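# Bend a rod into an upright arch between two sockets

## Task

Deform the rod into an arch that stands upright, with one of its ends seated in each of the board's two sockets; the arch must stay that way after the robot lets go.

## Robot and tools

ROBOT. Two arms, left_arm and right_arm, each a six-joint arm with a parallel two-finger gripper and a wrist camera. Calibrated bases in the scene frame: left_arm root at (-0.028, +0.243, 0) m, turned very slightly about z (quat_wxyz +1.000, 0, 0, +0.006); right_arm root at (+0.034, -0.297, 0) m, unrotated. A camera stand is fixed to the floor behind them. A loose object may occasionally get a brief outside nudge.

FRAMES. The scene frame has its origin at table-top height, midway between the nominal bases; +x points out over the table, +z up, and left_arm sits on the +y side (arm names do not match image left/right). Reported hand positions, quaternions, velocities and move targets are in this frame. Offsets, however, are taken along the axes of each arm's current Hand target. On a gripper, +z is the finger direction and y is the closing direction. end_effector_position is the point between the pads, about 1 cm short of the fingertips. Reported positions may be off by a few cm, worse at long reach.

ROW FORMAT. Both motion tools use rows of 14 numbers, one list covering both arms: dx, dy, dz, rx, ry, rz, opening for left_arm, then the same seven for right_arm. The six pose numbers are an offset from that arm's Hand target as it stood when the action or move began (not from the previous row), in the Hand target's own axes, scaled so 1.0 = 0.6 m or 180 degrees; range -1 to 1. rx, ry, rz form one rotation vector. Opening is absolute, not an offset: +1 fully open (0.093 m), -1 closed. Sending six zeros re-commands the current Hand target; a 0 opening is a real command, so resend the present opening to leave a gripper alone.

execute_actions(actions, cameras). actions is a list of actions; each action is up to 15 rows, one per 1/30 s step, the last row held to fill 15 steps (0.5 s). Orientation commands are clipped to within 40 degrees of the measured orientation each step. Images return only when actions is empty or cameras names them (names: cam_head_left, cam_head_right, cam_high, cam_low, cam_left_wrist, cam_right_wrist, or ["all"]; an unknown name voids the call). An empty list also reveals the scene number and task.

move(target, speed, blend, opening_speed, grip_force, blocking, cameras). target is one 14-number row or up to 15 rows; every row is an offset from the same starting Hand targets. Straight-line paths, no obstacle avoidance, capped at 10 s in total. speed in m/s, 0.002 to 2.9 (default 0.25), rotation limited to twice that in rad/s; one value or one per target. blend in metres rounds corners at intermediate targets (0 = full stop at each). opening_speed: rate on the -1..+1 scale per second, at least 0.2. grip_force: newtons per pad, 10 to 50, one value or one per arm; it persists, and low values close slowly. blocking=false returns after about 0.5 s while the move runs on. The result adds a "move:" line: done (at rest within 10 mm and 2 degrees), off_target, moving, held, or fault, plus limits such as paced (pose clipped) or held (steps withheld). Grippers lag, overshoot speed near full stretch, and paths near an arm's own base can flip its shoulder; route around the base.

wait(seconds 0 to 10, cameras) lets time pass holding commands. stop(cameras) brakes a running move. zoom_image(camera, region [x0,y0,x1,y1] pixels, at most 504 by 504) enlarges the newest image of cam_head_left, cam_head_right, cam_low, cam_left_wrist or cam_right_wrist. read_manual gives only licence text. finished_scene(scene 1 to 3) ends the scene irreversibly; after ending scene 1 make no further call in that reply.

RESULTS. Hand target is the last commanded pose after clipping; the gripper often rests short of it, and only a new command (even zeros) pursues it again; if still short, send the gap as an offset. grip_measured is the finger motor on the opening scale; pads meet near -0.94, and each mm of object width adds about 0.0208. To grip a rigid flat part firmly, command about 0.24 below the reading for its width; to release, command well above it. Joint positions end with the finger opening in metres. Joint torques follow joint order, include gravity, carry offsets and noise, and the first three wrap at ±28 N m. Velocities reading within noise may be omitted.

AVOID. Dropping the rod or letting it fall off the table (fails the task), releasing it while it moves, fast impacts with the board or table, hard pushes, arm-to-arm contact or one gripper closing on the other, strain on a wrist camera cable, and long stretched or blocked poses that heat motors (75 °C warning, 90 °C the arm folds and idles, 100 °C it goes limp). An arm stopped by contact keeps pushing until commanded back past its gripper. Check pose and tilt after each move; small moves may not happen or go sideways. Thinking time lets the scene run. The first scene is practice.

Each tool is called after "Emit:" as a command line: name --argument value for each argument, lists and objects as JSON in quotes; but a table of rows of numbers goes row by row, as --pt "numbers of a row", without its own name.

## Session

Emit:
execute_actions --actions '[]'

Nothing of this call was run. Scene 2 begins with your next reply.

Emit:
execute_actions --actions '[]'

Scene clock: 0.00 s.
left_arm: end_effector_position=(+0.3240, +0.2075, +0.3534) grip_measured=+1.000 end_effector_quat_wxyz=(+0.686, +0.086, +0.723, -0.001) | right_arm: end_effector_position=(+0.3044, -0.2154, +0.2672) grip_measured=+1.000 end_effector_quat_wxyz=(+0.670, +0.176, +0.717, +0.071)
Joint positions: left_arm=[-0.095 0.936 0.862 0.015 0.038 0.119 0.093] | right_arm=[0.79 0.724 0.505 0.067 0.918 0.467 0.093]
Joint velocities: within noise
Joint torques (N m): no reading
Heat: left arm: 33 °C; right arm: 36 °C.
Hand target: left_arm +0.3227, +0.2076, +0.3630; +0.695, +0.085, +0.714, -0.001 | right_arm +0.3045, -0.2152, +0.2706; +0.671, +0.178, +0.716, +0.074
Tool commands: left_gripper/opening=+1.0 right_gripper/opening=+1.0

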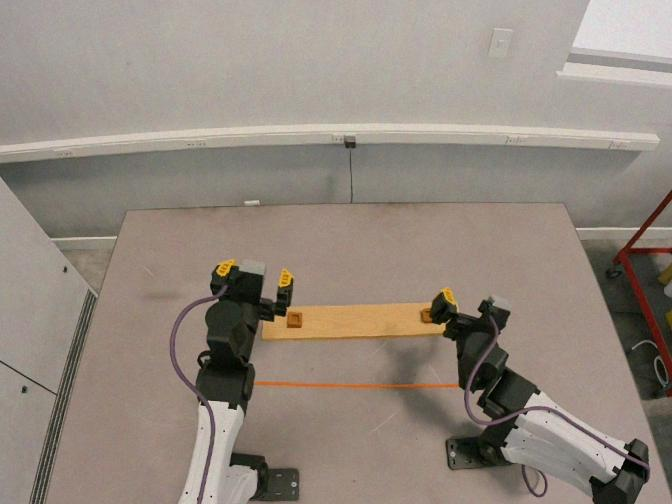

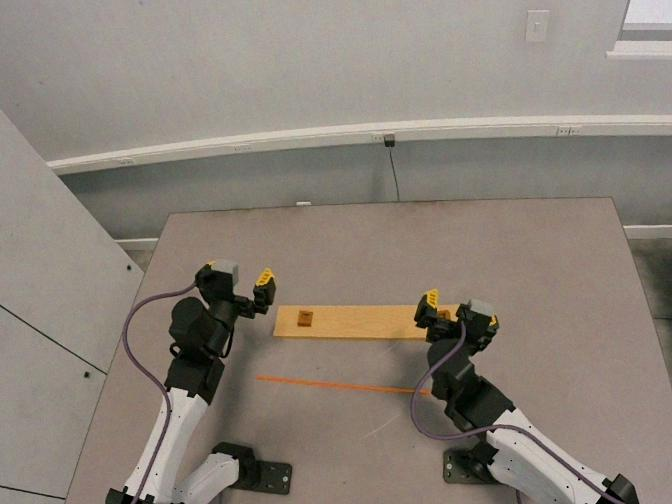

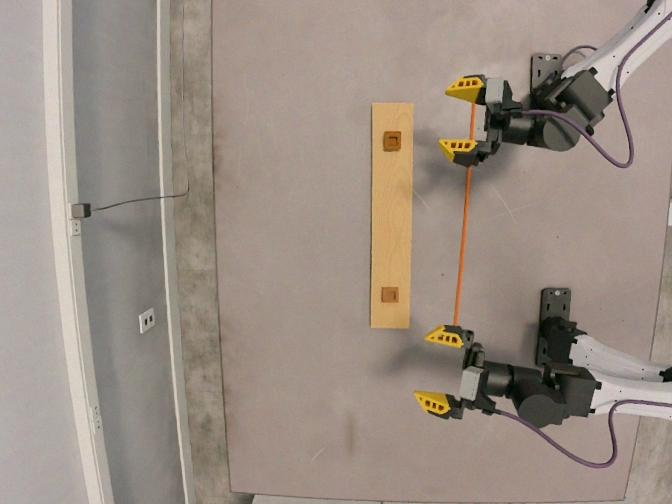

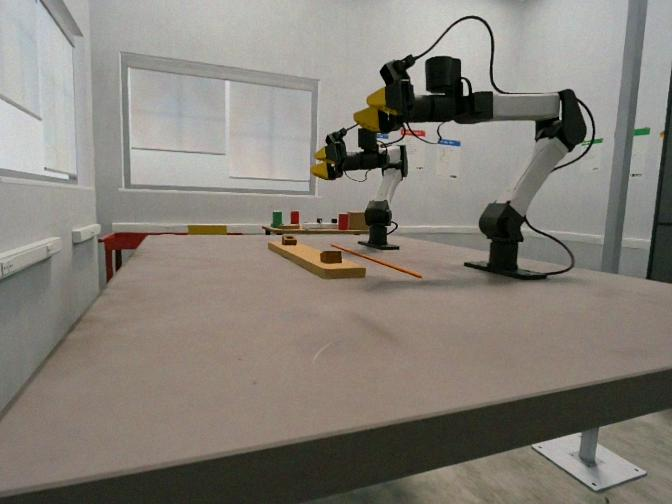

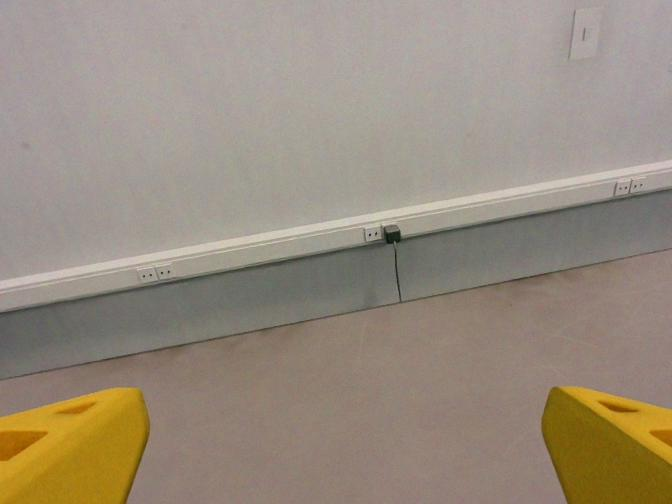

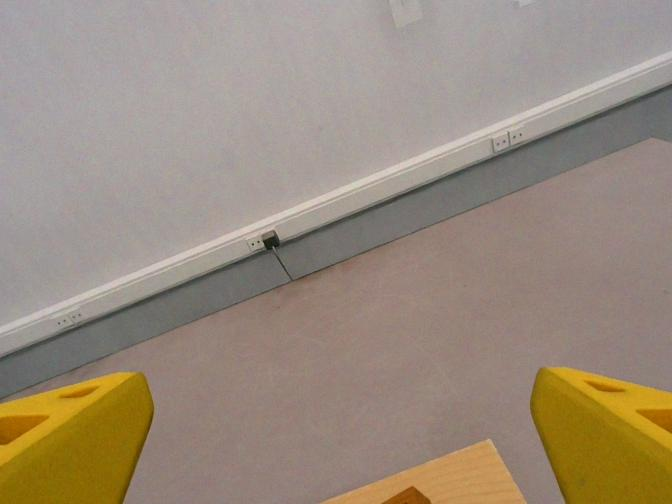

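Emit:
move --target '[0.505,-0.085,-0.168,0.324,0.333,0.3575,0.3,0.286,-0.228,-0.127,-0.31,0.376,-0.54,0.3]' --speed 0.35 --cameras '["cam_high","cam_left_wrist","cam_right_wrist"]'

Scene clock: 28.63 s.
left_arm: end_effector_position=(+0.2130, +0.2058, +0.0626) grip_measured=+0.302 end_effector_quat_wxyz=(+0.067, +0.699, +0.709, +0.062) | right_arm: end_effector_position=(+0.2041, -0.2693, +0.0696) grip_measured=+0.301 end_effector_quat_wxyz=(-0.072, +0.698, -0.710, +0.060)
Joint positions: left_arm=[-0.181 1.333 0.816 -0.872 -0.024 1.389 0.06] | right_arm=[0.182 0.995 0.647 -1.036 0.018 -1.374 0.06]
Joint torques (N m): left_arm=[-0.51 -4.85 5.6 0.57 0 -0.07] | right_arm=[0.66 -0.69 7.62 0.53 0.19 -0.21]
Heat: left arm: 40 °C; right arm: 39 °C.
Hand target: left_arm +0.2106, +0.2060, +0.0597; +0.061, +0.704, +0.705, +0.061 | right_arm +0.2021, -0.2710, +0.0698; -0.061, +0.704, -0.705, +0.062
Off the commanded pose: left_arm 0.004 m, 1 deg | right_arm 0.003 m, 2 deg.
move: done
Images, in order (width x height): cam_high 672x504, cam_left_wrist 672x504, cam_right_wrist 672x504.

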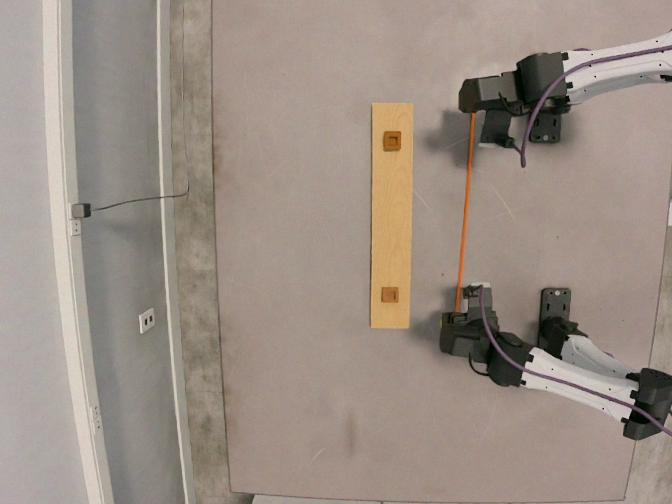

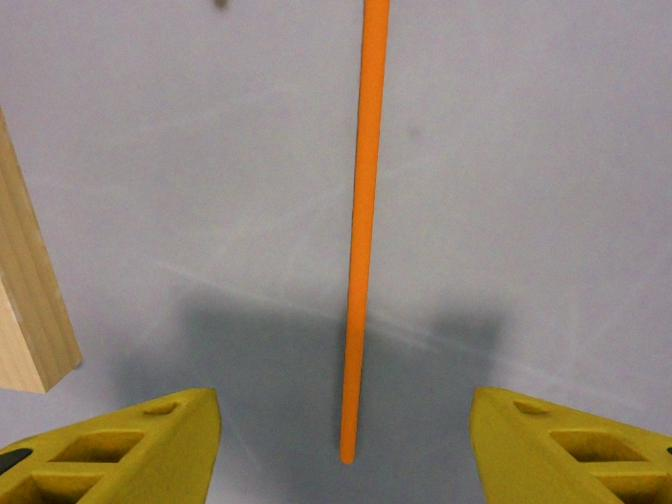

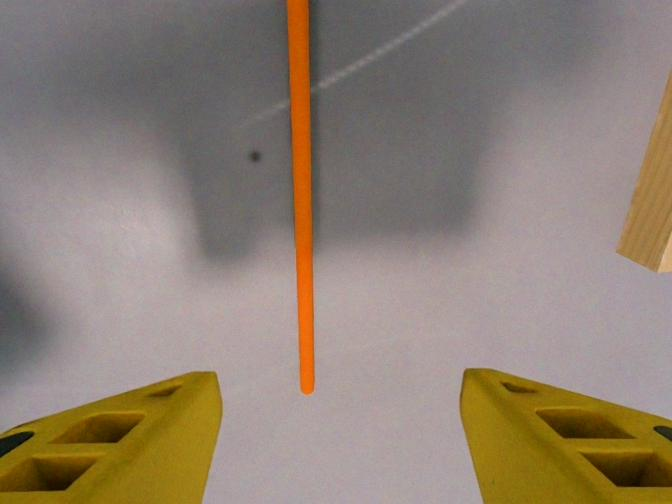

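Emit:
move --pt "0 -0.0157 0.0887 0 0 0 0.3 0 0.0195 0.11 0 0 0 0.3" --pt "0 -0.0147 0.083 0 0 0 -1 0 0.019 0.107 0 0 0 -1" --speed 0.1 --opening_speed 1.0 --cameras '["cam_left_wrist","cam_right_wrist"]'

Scene clock: 39.83 s.
left_arm: end_effector_position=(+0.1795, +0.2082, +0.0149) grip_measured=-0.963 end_effector_quat_wxyz=(+0.016, +0.704, +0.709, +0.018) | right_arm: end_effector_position=(+0.2012, -0.2694, +0.0080) grip_measured=-0.950 end_effector_quat_wxyz=(-0.065, +0.702, -0.707, +0.056)
Joint positions: left_arm=[-0.187 1.403 0.682 -0.803 -0.011 1.39 0] | right_arm=[0.187 1.084 0.436 -0.753 0.02 -1.378 0]
Joint torques (N m): left_arm=[-0.2 -4.56 4.31 1.61 -0.07 -0.07] | right_arm=[0.21 -0.79 5.72 0.83 0.19 -0.15]
Heat: left arm: 38 °C; right arm: 37 °C.
Hand target: left_arm +0.2104, +0.2060, +0.0091; +0.061, +0.704, +0.705, +0.061 | right_arm +0.2020, -0.2710, +0.0046; -0.061, +0.704, -0.705, +0.062
Off the commanded pose: left_arm 0.032 m, 7 deg | right_arm 0.004 m, 1 deg.
move: off_target (left_arm); target 2's new opening was sent with right_arm's hand 0.013 m and 3 deg from that target
Images, in order (width x height): cam_left_wrist 672x504, cam_right_wrist 672x504.

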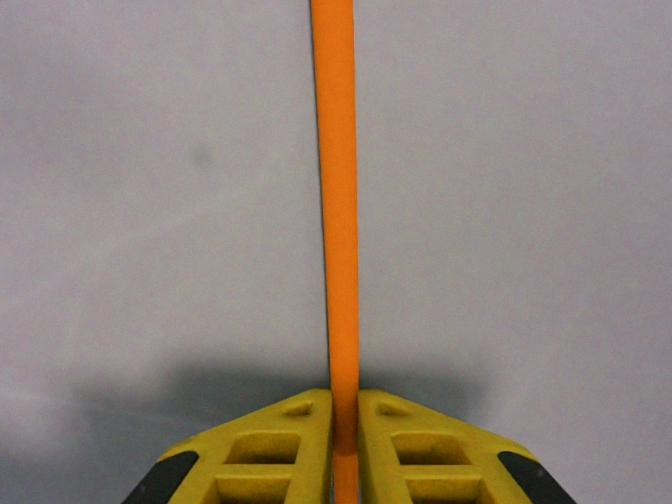

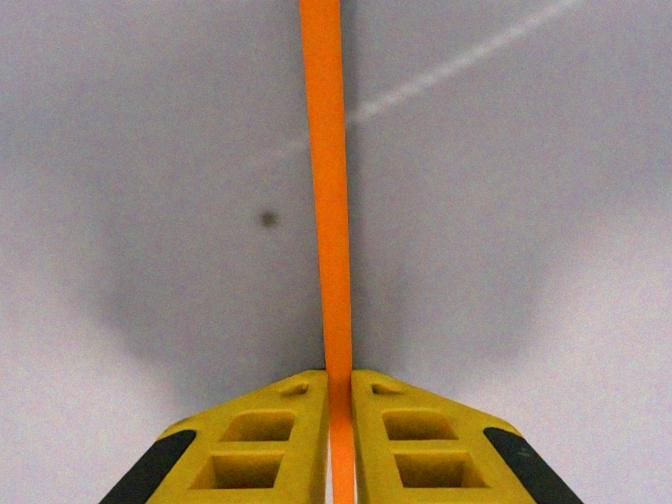

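Emit:
move --pt "0 0.0115 -0.066 0 0 0 -1 0 -0.0115 -0.066 0 0 0 -1" --pt "0.042 0.217 -0.37 -0.333 0 0 -1 -0.042 -0.232 -0.3745 0.333 0 0 -1" --speed 0.25 --blend 0.02 --cameras '["cam_high"]'

Emit:
move --pt "-0.0142 0 0 0 -0.0513 -0.141 -1 -0.015 0 0 0 -0.0513 0.141 -1" --pt "-0.0567 0.0228 0.0627 0 -0.1026 -0.282 -1 -0.0558 -0.0228 0.0627 0 -0.1026 0.282 -1" --pt "-0.133 0.0433 0.119 0 -0.148 -0.4073 -1 -0.1317 -0.0473 0.13 0 -0.148 0.4073 -1" --pt "-0.133 -0.1055 0.173 0 -0.148 -0.4073 -1 -0.1317 0.136 0.1967 0 -0.148 0.4073 -1" --speed 0.25 --blend 0.01 --cameras '["cam_high","cam_low"]'

Emit:
zoom_image --camera "cam_low" --region '[260, 160, 380, 280]'

Emit:
zoom_image --camera "cam_high" --region '[350, 110, 450, 330]'

Scene clock: 65.43 s.
left_arm: end_effector_position=(+0.2992, +0.2321, +0.2478) grip_measured=-0.963 end_effector_quat_wxyz=(+0.395, +0.581, +0.587, +0.403) | right_arm: end_effector_position=(+0.2978, -0.2456, +0.2473) grip_measured=-0.961 end_effector_quat_wxyz=(-0.404, +0.582, -0.582, +0.400)
Joint positions: left_arm=[-0.089 0.876 0.714 -0.213 -0.086 1.542 0] | right_arm=[0.449 0.628 0.657 -0.427 0.413 -1.398 0]
Joint torques (N m): left_arm=[0.46 -2.95 6.95 2.16 0.22 -0.12] | right_arm=[0.02 1.1 7.99 2.08 0.26 -0.13]
Heat: left arm: 37 °C; right arm: 36 °C.
Hand target: left_arm +0.3005, +0.2311, +0.2502; +0.404, +0.580, +0.580, +0.405 | right_arm +0.3001, -0.2457, +0.2500; -0.405, +0.580, -0.579, +0.405
Off the commanded pose: left_arm 0.003 m, 1 deg | right_arm 0.004 m, 1 deg.
move: done
Images, in order (width x height): cam_high 672x504.

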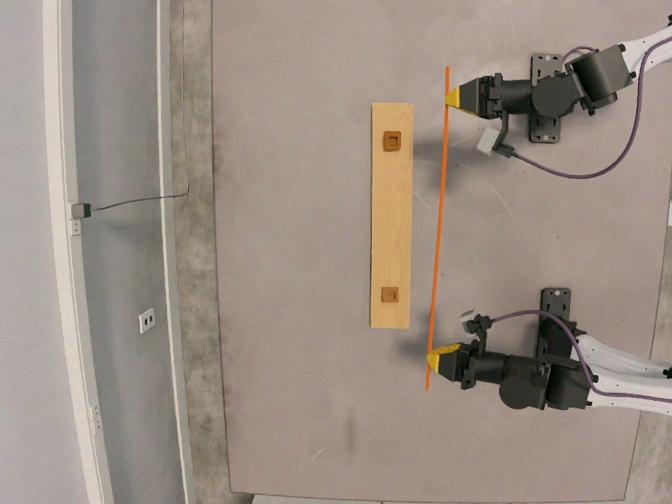

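Scene clock: 69.90 s.
left_arm: end_effector_position=(+0.3783, +0.1673, +0.1478) grip_measured=-0.963 end_effector_quat_wxyz=(+0.667, +0.191, +0.720, -0.014) | right_arm: end_effector_position=(+0.3877, -0.1809, +0.1310) grip_measured=-0.961 end_effector_quat_wxyz=(+0.674, -0.190, +0.714, +0.013)
Joint positions: left_arm=[-0.131 1.586 0.412 1.062 0.161 0.257 0] | right_arm=[0.351 1.554 0.218 1.244 0.071 -0.235 0]
Joint torques (N m): left_arm=[-1.83 -6.34 5.56 2.29 0.42 -0.61] | right_arm=[1.98 -4 4.93 2.3 -0.39 0.3]
Heat: left arm: 39 °C; right arm: 38 °C.
Hand target: left_arm +0.3762, +0.1514, +0.1549; +0.678, +0.195, +0.707, -0.049 | right_arm +0.3830, -0.1668, +0.1328; +0.679, -0.195, +0.706, +0.049
Off the commanded pose: left_arm 0.017 m, 5 deg | right_arm 0.015 m, 4 deg.
move: off_target (left_arm, right_arm)
Images, in order (width x height): cam_high 672x504, cam_low 672x504.

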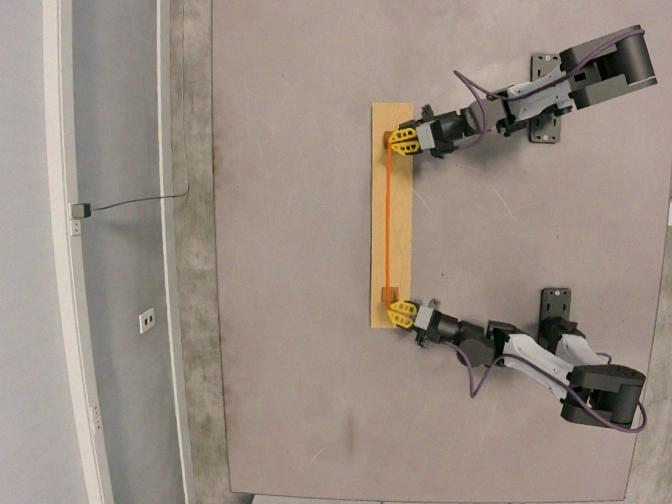

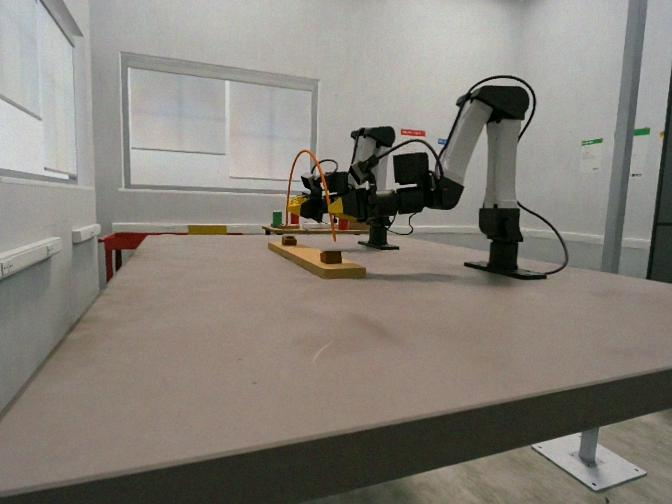

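Scaled by 4.200 from the camera's 672x504 image, which has a finer 960x720 frame.

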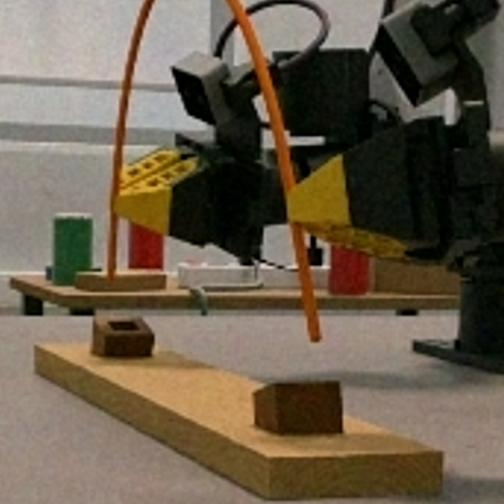

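Scaled by 2.291 from the camera's 672x504 image, which has a finer 960x720 frame.

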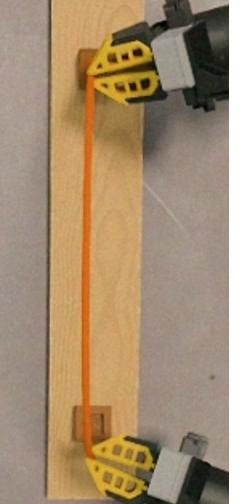

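Emit:
move --target '[-0.0058,-0.0243,0.0142,0,0,0,-1,0.0137,0.0333,0.0017,0,0,0,-1]' --speed 0.12 --cameras '["cam_high","cam_low"]'

Emit:
zoom_image --camera "cam_low" --region '[260, 180, 360, 280]'

Emit:
zoom_image --camera "cam_high" --region '[350, 110, 450, 330]'

Scene clock: 81.93 s.
left_arm: end_effector_position=(+0.3781, +0.1578, +0.1401) grip_measured=-0.963 end_effector_quat_wxyz=(+0.660, +0.180, +0.730, -0.007) | right_arm: end_effector_position=(+0.3831, -0.1695, +0.1177) grip_measured=-0.961 end_effector_quat_wxyz=(+0.673, -0.177, +0.718, +0.008)
Joint positions: left_arm=[-0.188 1.607 0.412 1.064 0.076 0.24 0] | right_arm=[0.432 1.653 0.207 1.349 0.177 -0.214 0]
Joint torques (N m): left_arm=[-2.36 -6.57 7.31 2.28 0.6 -0.49] | right_arm=[2.56 -4.29 4.57 2.31 -0.59 0.16]
Heat: left arm: 40 °C; right arm: 41 °C.
Hand target: left_arm +0.3792, +0.1344, +0.1547; +0.678, +0.195, +0.707, -0.049 | right_arm +0.3771, -0.1498, +0.1208; +0.679, -0.195, +0.706, +0.049
Off the commanded pose: left_arm 0.028 m, 6 deg | right_arm 0.021 m, 5 deg.
move: off_target (left_arm, right_arm)
Images, in order (width x height): cam_high 672x504, cam_low 672x504.

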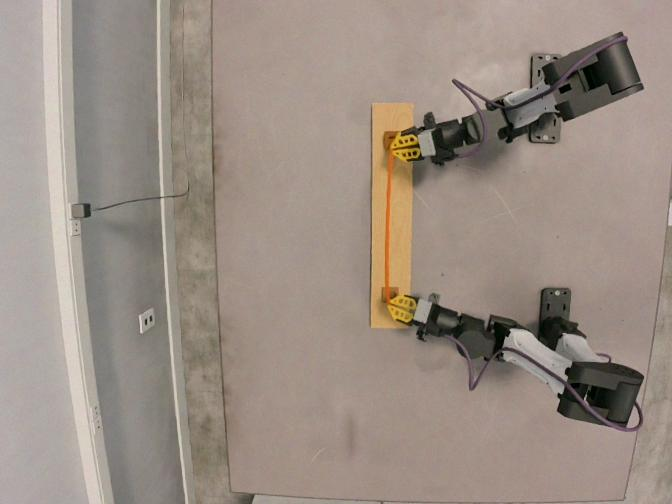

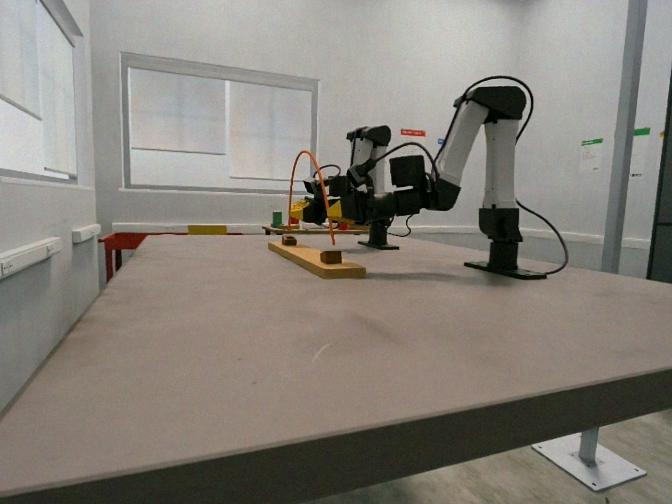

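Scaled by 5.040 from the camera's 672x504 image, which has a finer 960x720 frame.

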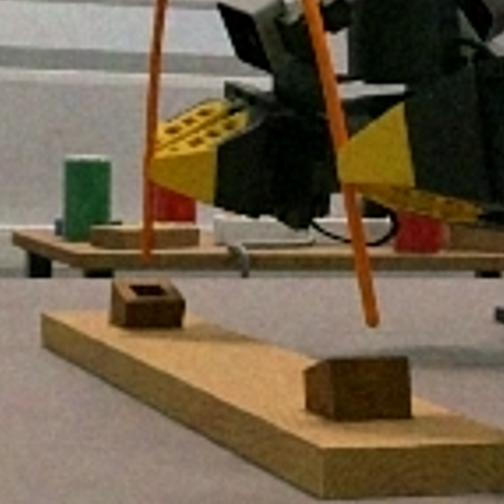

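Scaled by 2.291 from the camera's 672x504 image, which has a finer 960x720 frame.

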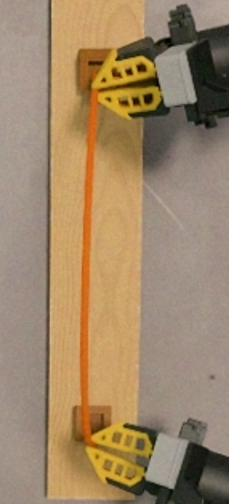

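Emit:
move --target '[0.0638,-0.0175,0.0117,0,0,0,-1,0.052,0.0115,0.0007,0,0,0,-1]' --speed 0.08 --cameras '["cam_high","cam_low"]'

Emit:
zoom_image --camera "cam_low" --region '[260, 180, 360, 280]'

Emit:
zoom_image --camera "cam_high" --region '[350, 110, 450, 330]'

Scene clock: 96.80 s.
left_arm: end_effector_position=(+0.3892, +0.1621, +0.1108) grip_measured=-0.963 end_effector_quat_wxyz=(+0.670, +0.164, +0.724, +0.010) | right_arm: end_effector_position=(+0.3819, -0.1689, +0.0873) grip_measured=-0.961 end_effector_quat_wxyz=(+0.659, -0.182, +0.730, +0.005)
Joint positions: left_arm=[-0.194 1.829 0.412 1.314 0.025 0.24 0] | right_arm=[0.438 1.839 0.195 1.509 0.184 -0.211 0]
Joint torques (N m): left_arm=[-2.89 -7.36 3.59 2.29 0.93 -0.49] | right_arm=[2.48 -2.19 3.03 2.71 -0.61 0.18]
Heat: left arm: 43 °C; right arm: 41 °C.
Hand target: left_arm +0.3821, +0.1304, +0.1148; +0.678, +0.195, +0.707, -0.049 | right_arm +0.3750, -0.1499, +0.0889; +0.679, -0.195, +0.706, +0.049
Off the commanded pose: left_arm 0.033 m, 8 deg | right_arm 0.020 m, 6 deg.
joint sent to its limit (right arm) — joint 4 (wrist pitch), upper limit. The joint targets still meet the commanded pose.
move: off_target (left_arm, right_arm)
Images, in order (width x height): cam_high 672x504, cam_low 672x504.

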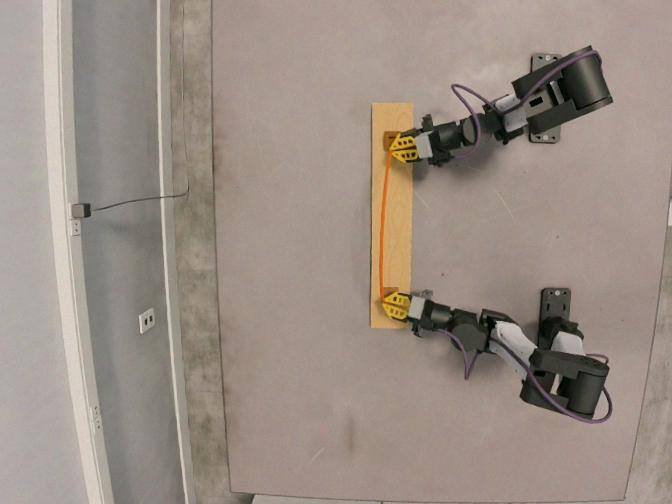

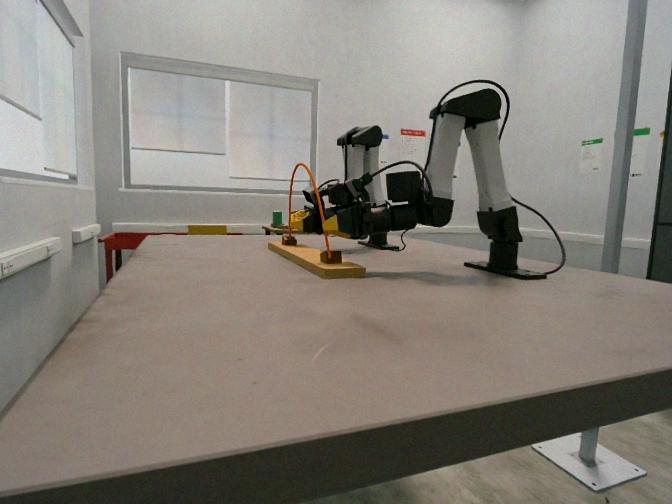

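Scaled by 5.040 from the camera's 672x504 image, which has a finer 960x720 frame.

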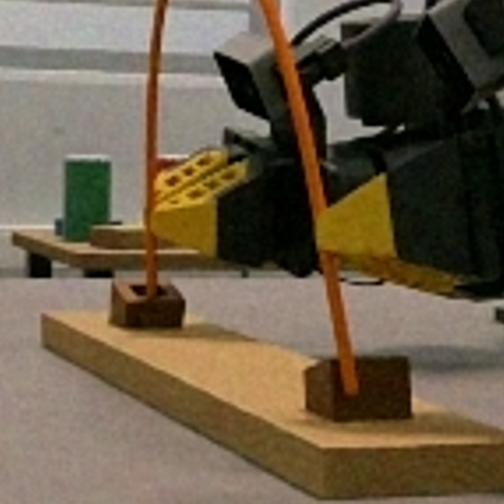

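Scaled by 2.291 from the camera's 672x504 image, which has a finer 960x720 frame.

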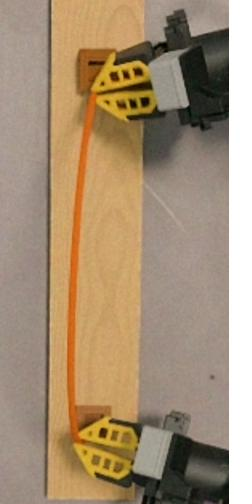

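Emit:
move --pt "-0.0587 0.0117 -0.0043 0 0 0 -1 0 0 0 0 0 0 -1" --pt "-0.062 -0.0052 -0.0053 0 0 0 -1 0 0 0 0 0 0 -1" --speed 0.1 --cameras '["cam_high","cam_low"]'

Emit:
zoom_image --camera "cam_low" --region '[260, 180, 360, 280]'

Emit:
zoom_image --camera "cam_high" --region '[360, 270, 420, 330]'

Scene clock: 104.13 s.
left_arm: end_effector_position=(+0.3786, +0.1477, +0.1270) grip_measured=-0.963 end_effector_quat_wxyz=(+0.654, +0.175, +0.736, -0.001) | right_arm: end_effector_position=(+0.3824, -0.1700, +0.0875) grip_measured=-0.961 end_effector_quat_wxyz=(+0.659, -0.177, +0.731, +0.004)
Joint positions: left_arm=[-0.238 1.667 0.41 1.112 0.01 0.233 0] | right_arm=[0.438 1.839 0.196 1.509 0.191 -0.206 0]
Joint torques (N m): left_arm=[-2.52 -9.92 7.23 2.13 0.74 -0.45] | right_arm=[2.51 -2.22 2.92 2.7 -0.69 0.12]
Heat: left arm: 44 °C; right arm: 42 °C.
Hand target: left_arm +0.3781, +0.1209, +0.1506; +0.678, +0.195, +0.707, -0.049 | right_arm +0.3750, -0.1498, +0.0889; +0.679, -0.195, +0.706, +0.049
Off the commanded pose: left_arm 0.036 m, 7 deg | right_arm 0.021 m, 7 deg.
joint sent to its limit (right arm) — joint 4 (wrist pitch), upper limit. The joint targets still meet the commanded pose.
move: off_target (left_arm, right_arm)
Images, in order (width x height): cam_high 672x504, cam_low 672x504.

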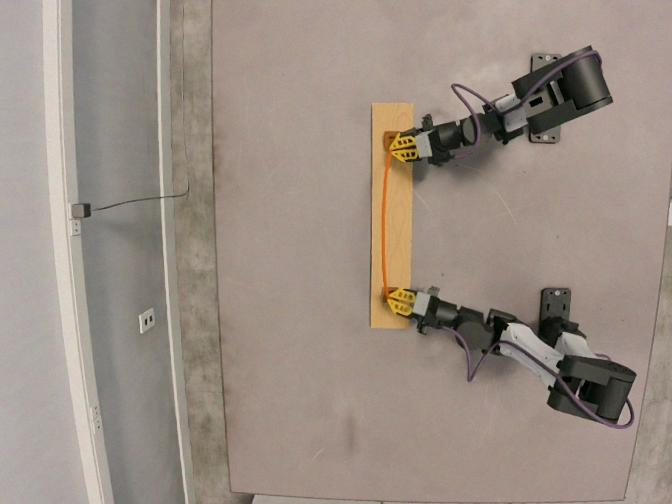

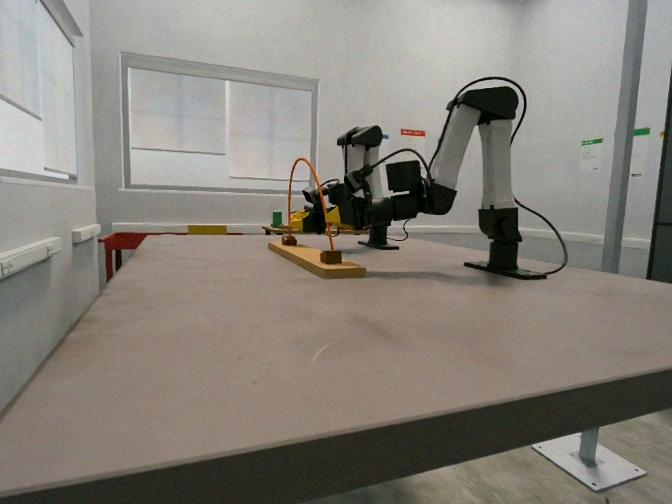

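Scaled by 5.040 from the camera's 672x504 image, which has a finer 960x720 frame.

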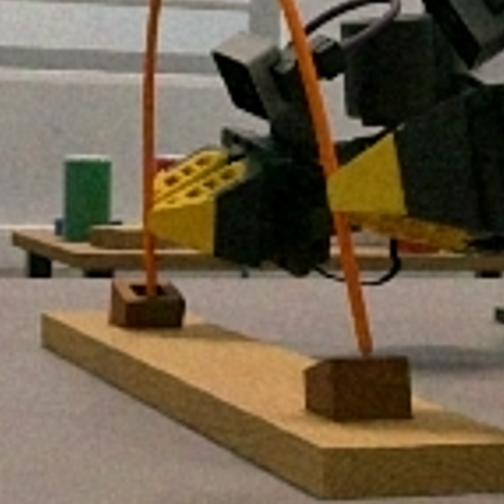

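Scaled by 8.400 from the camera's 672x504 image, which has a finer 960x720 frame.

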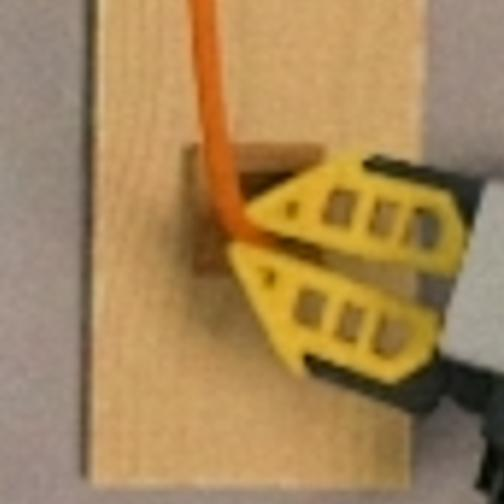

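Emit:
move --target '[0.0672,-0.021,0.004,0,0,0,-1,0,0,0,0,0,0,-1]' --speed 0.08 --cameras '["cam_high","cam_low"]'

Emit:
zoom_image --camera "cam_low" --region '[260, 180, 360, 280]'

Emit:
zoom_image --camera "cam_high" --region '[360, 270, 420, 330]'

Scene clock: 112.10 s.
left_arm: end_effector_position=(+0.3835, +0.1420, +0.1118) grip_measured=-0.963 end_effector_quat_wxyz=(+0.680, +0.167, +0.714, -0.004) | right_arm: end_effector_position=(+0.3824, -0.1702, +0.0875) grip_measured=-0.961 end_effector_quat_wxyz=(+0.659, -0.177, +0.731, +0.004)
Joint positions: left_arm=[-0.255 1.86 0.401 1.385 -0.006 0.223 0] | right_arm=[0.438 1.839 0.196 1.509 0.192 -0.205 0]
Joint torques (N m): left_arm=[-2.59 -7.04 3.26 2.07 0.7 -0.37] | right_arm=[2.52 -2.22 2.93 2.71 -0.71 0.12]
Heat: left arm: 45 °C; right arm: 42 °C.
Hand target: left_arm +0.3760, +0.1169, +0.1087; +0.678, +0.195, +0.707, -0.049 | right_arm +0.3751, -0.1499, +0.0889; +0.679, -0.195, +0.706, +0.049
Off the commanded pose: left_arm 0.026 m, 6 deg | right_arm 0.022 m, 7 deg.
joint sent to its limit (right arm) — joint 4 (wrist pitch), upper limit. The joint targets still meet the commanded pose.
move: off_target (left_arm, right_arm)
Images, in order (width x height): cam_high 672x504, cam_low 672x504.

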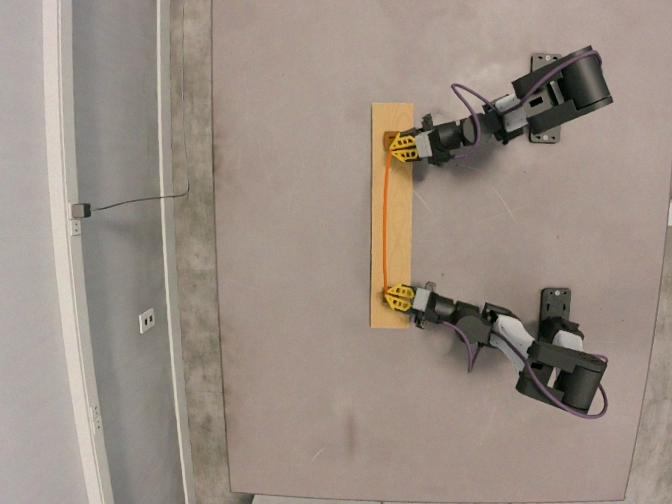

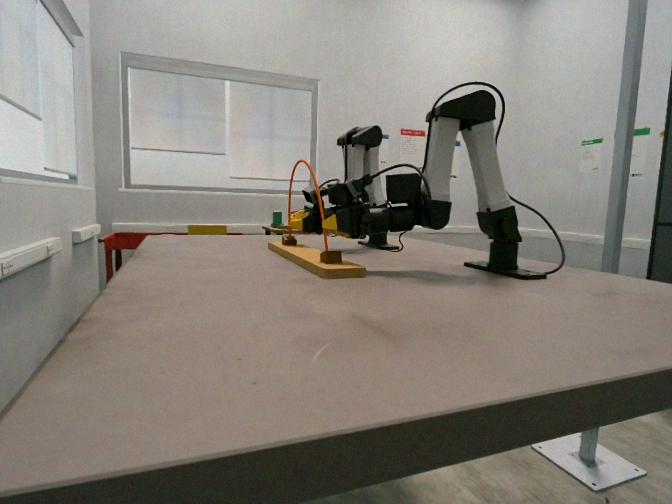

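Scaled by 5.040 from the camera's 672x504 image, which has a finer 960x720 frame.

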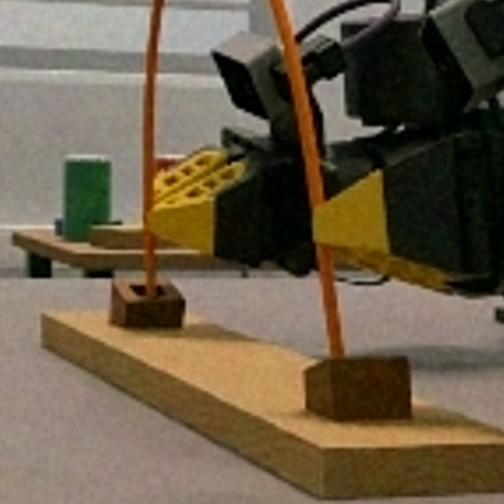

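Scaled by 8.400 from the camera's 672x504 image, which has a finer 960x720 frame.

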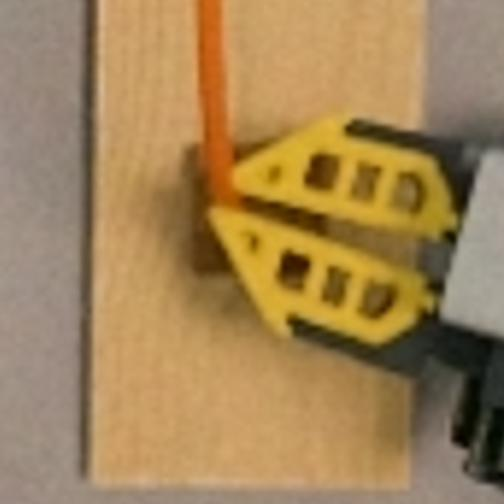

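Emit:
move --pt "-0.0522 0.0087 -0.0085 0 0 0 -1 0 0 0 0 0 0 -1" --pt "-0.0497 0.0177 -0.017 0 0 0 -1 0 0 0 0 0 0 -1" --pt "0.022 0.0036 -0.0117 0 0 0 -1 0 0 0 0 0 0 -1" --speed 0.08 --cameras '["cam_high","cam_low"]'

Emit:
zoom_image --camera "cam_low" --region '[260, 180, 360, 280]'

Emit:
zoom_image --camera "cam_high" --region '[360, 270, 420, 330]'

Scene clock: 124.47 s.
left_arm: end_effector_position=(+0.3781, +0.1428, +0.1099) grip_measured=-0.963 end_effector_quat_wxyz=(+0.686, +0.168, +0.708, -0.007) | right_arm: end_effector_position=(+0.3824, -0.1702, +0.0875) grip_measured=-0.961 end_effector_quat_wxyz=(+0.659, -0.176, +0.731, +0.004)
Joint positions: left_arm=[-0.253 1.881 0.376 1.444 0.001 0.223 0] | right_arm=[0.438 1.839 0.196 1.509 0.192 -0.204 0]
Joint torques (N m): left_arm=[-1.18 -3.6 2.1 2.31 0.8 -0.35] | right_arm=[2.51 -2.22 2.93 2.7 -0.7 0.11]
Heat: left arm: 46 °C; right arm: 43 °C.
Hand target: left_arm +0.3700, +0.1240, +0.0968; +0.678, +0.195, +0.707, -0.049 | right_arm +0.3751, -0.1499, +0.0889; +0.679, -0.195, +0.706, +0.049
Off the commanded pose: left_arm 0.024 m, 6 deg | right_arm 0.022 m, 7 deg.
joint sent to its limit (right arm) — joint 4 (wrist pitch), upper limit. The joint targets still meet the commanded pose.
move: off_target (left_arm, right_arm)
Images, in order (width x height): cam_high 672x504, cam_low 672x504.

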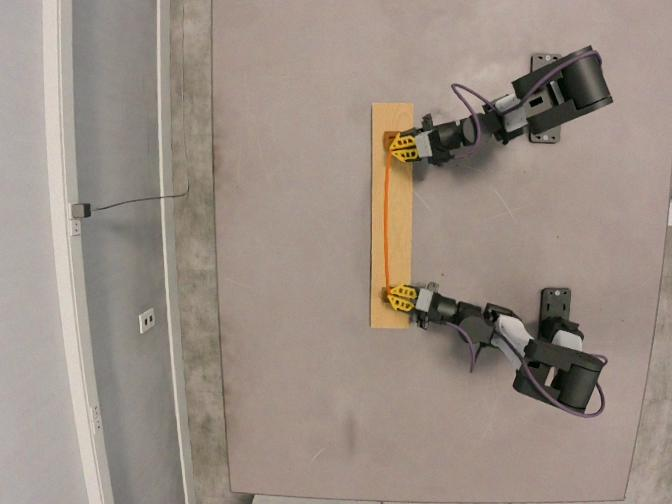

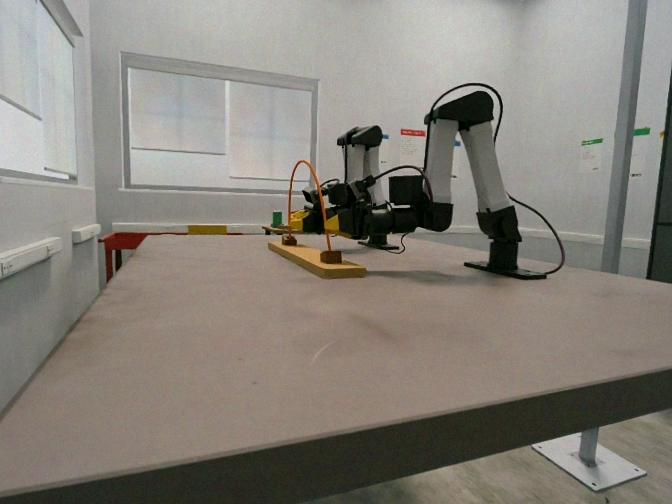

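Scaled by 5.040 from the camera's 672x504 image, which has a finer 960x720 frame.

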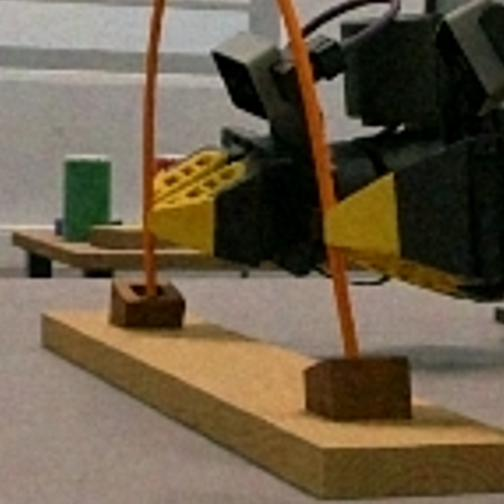

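Scaled by 8.400 from the camera's 672x504 image, which has a finer 960x720 frame.

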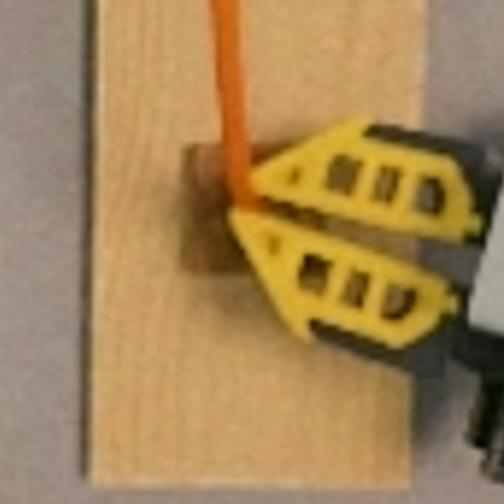

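Emit:
move --target '[0.0113,0.02,-0.0073,0,0,0,-1,0,0,0,0,0,0,-1]' --speed 0.06 --cameras '["cam_low"]'

Emit:
zoom_image --camera "cam_low" --region '[300, 215, 360, 275]'

Scene clock: 132.47 s.
left_arm: end_effector_position=(+0.3791, +0.1452, +0.1098) grip_measured=-0.963 end_effector_quat_wxyz=(+0.686, +0.183, +0.704, -0.025) | right_arm: end_effector_position=(+0.3824, -0.1702, +0.0875) grip_measured=-0.961 end_effector_quat_wxyz=(+0.659, -0.176, +0.731, +0.004)
Joint positions: left_arm=[-0.211 1.886 0.38 1.449 0.091 0.223 0] | right_arm=[0.438 1.839 0.196 1.509 0.192 -0.204 0]
Joint torques (N m): left_arm=[-0.23 -2.24 0.76 2.54 0.43 -0.31] | right_arm=[2.54 -2.24 2.92 2.7 -0.7 0.11]
Heat: left arm: 46 °C; right arm: 44 °C.
Hand target: left_arm +0.3700, +0.1379, +0.0929; +0.679, +0.195, +0.707, -0.049 | right_arm +0.3751, -0.1499, +0.0889; +0.679, -0.195, +0.706, +0.049
Off the commanded pose: left_arm 0.021 m, 3 deg | right_arm 0.022 m, 7 deg.
joint sent to its limit (right arm) — joint 4 (wrist pitch), upper limit. The joint targets still meet the commanded pose.
move: off_target (left_arm, right_arm)
Images, in order (width x height): cam_low 672x504.

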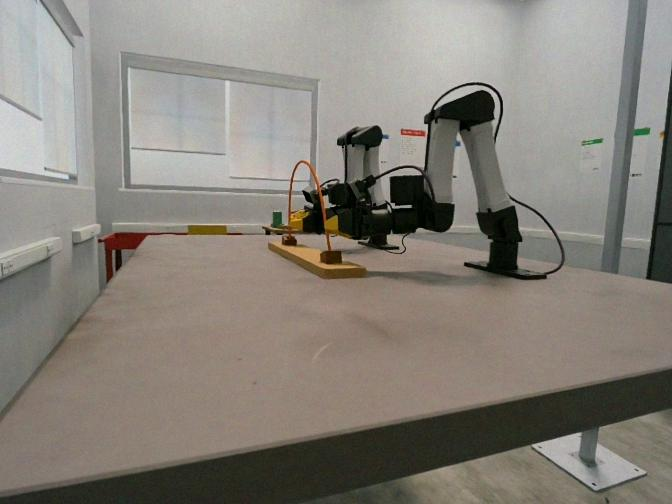

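Scaled by 8.400 from the camera's 672x504 image, which has a finer 960x720 frame.

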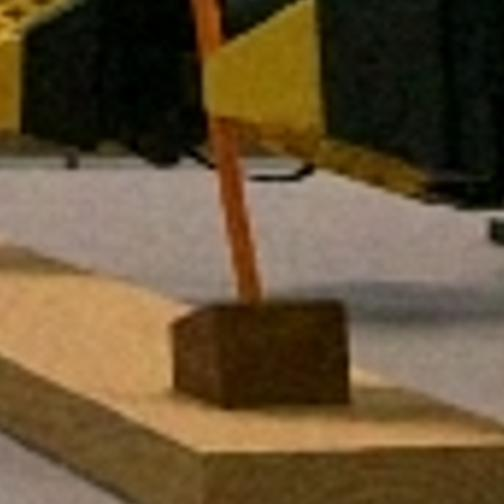

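Emit:
move --pt "-0.0243 0.016 0.0047 0 0 0 -1 -0.001 -0.0287 -0.0015 0 0 0 -1" --pt "-0.0243 0.016 0.0047 0 0 0 0.1 -0.001 -0.0287 -0.0015 0 0 0 0.1" --pt "-0.0438 0.0198 0.003 0 0 0 0.1 -0.0205 -0.0325 -0.003 0 0 0 0.1" --pt "-0.0438 0.0198 -0.16 0 0 0 0.1 -0.0205 -0.0325 -0.165 0 0 0 0.1" --speed 0.1 --opening_speed 1.0 --cameras '["cam_high","cam_low","cam_head_left"]'

Emit:
zoom_image --camera "cam_low" --region '[260, 150, 380, 280]'

Emit:
zoom_image --camera "cam_high" --region '[350, 110, 450, 330]'

Scene clock: 145.77 s.
left_arm: end_effector_position=(+0.2857, +0.1745, +0.1253) grip_measured=+0.098 end_effector_quat_wxyz=(+0.675, +0.193, +0.710, -0.050) | right_arm: end_effector_position=(+0.3309, -0.1825, +0.1111) grip_measured=+0.098 end_effector_quat_wxyz=(+0.669, -0.201, +0.714, +0.047)
Joint positions: left_arm=[-0.093 1.395 0.03 1.278 0.257 0.213 0.05] | right_arm=[0.399 1.507 -0.007 1.412 0.054 -0.199 0.05]
Joint torques (N m): left_arm=[0.5 -5.44 3.78 1.92 0.16 -0.1] | right_arm=[0.66 -5.11 3.97 1.87 0.24 -0.01]
Heat: left arm: 47 °C; right arm: 44 °C.
Hand target: left_arm +0.2840, +0.1753, +0.1281; +0.679, +0.195, +0.707, -0.049 | right_arm +0.2887, -0.1983, +0.1119; +0.679, -0.195, +0.706, +0.049
Off the commanded pose: left_arm 0.003 m, 1 deg | right_arm 0.045 m, 2 deg.
joint sent to its limit (right arm) — joint 3 (elbow), lower limit, where the elbow is as bent as it goes. The joint targets are off in position, not in orientation.
move: off_target (right_arm); target 2's new opening was sent with right_arm's hand 0.010 m and 4 deg from that target
Images, in order (width x height): cam_head_left 672x504, cam_high 672x504, cam_low 672x504.

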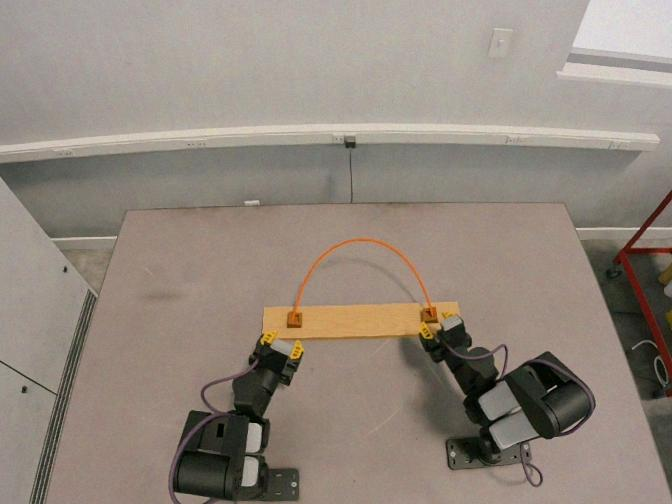

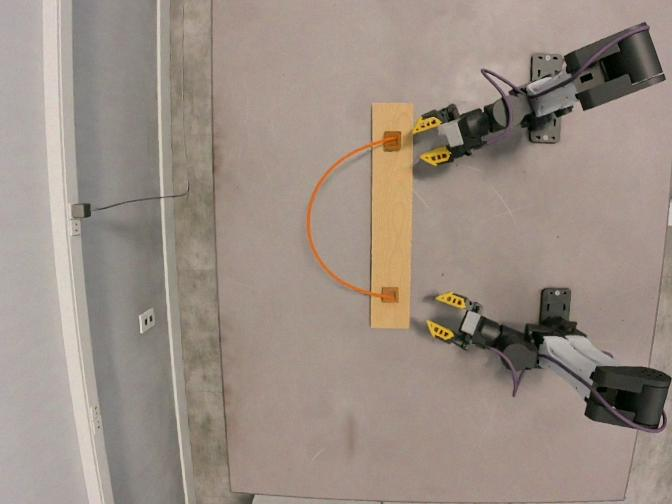

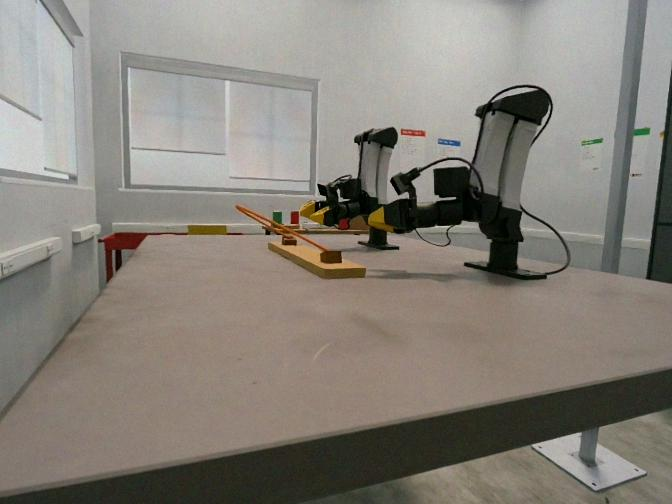

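Scaled by 3.877 from the camera's 672x504 image, which has a finer 960x720 frame.

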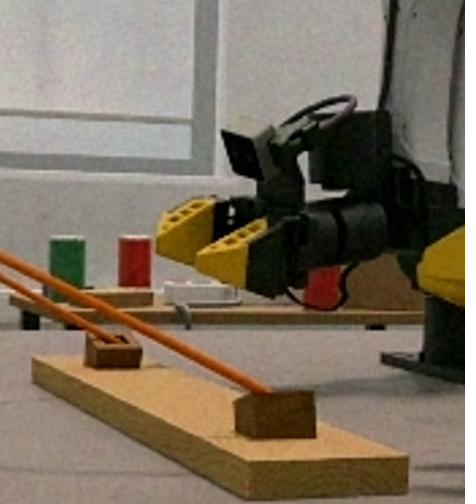

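Scaled by 2.291 from the camera's 672x504 image, which has a finer 960x720 frame.

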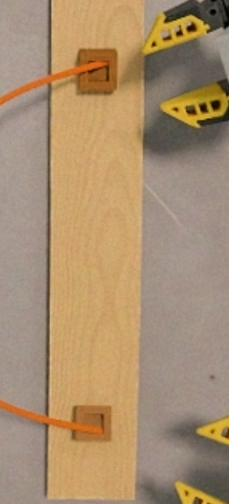

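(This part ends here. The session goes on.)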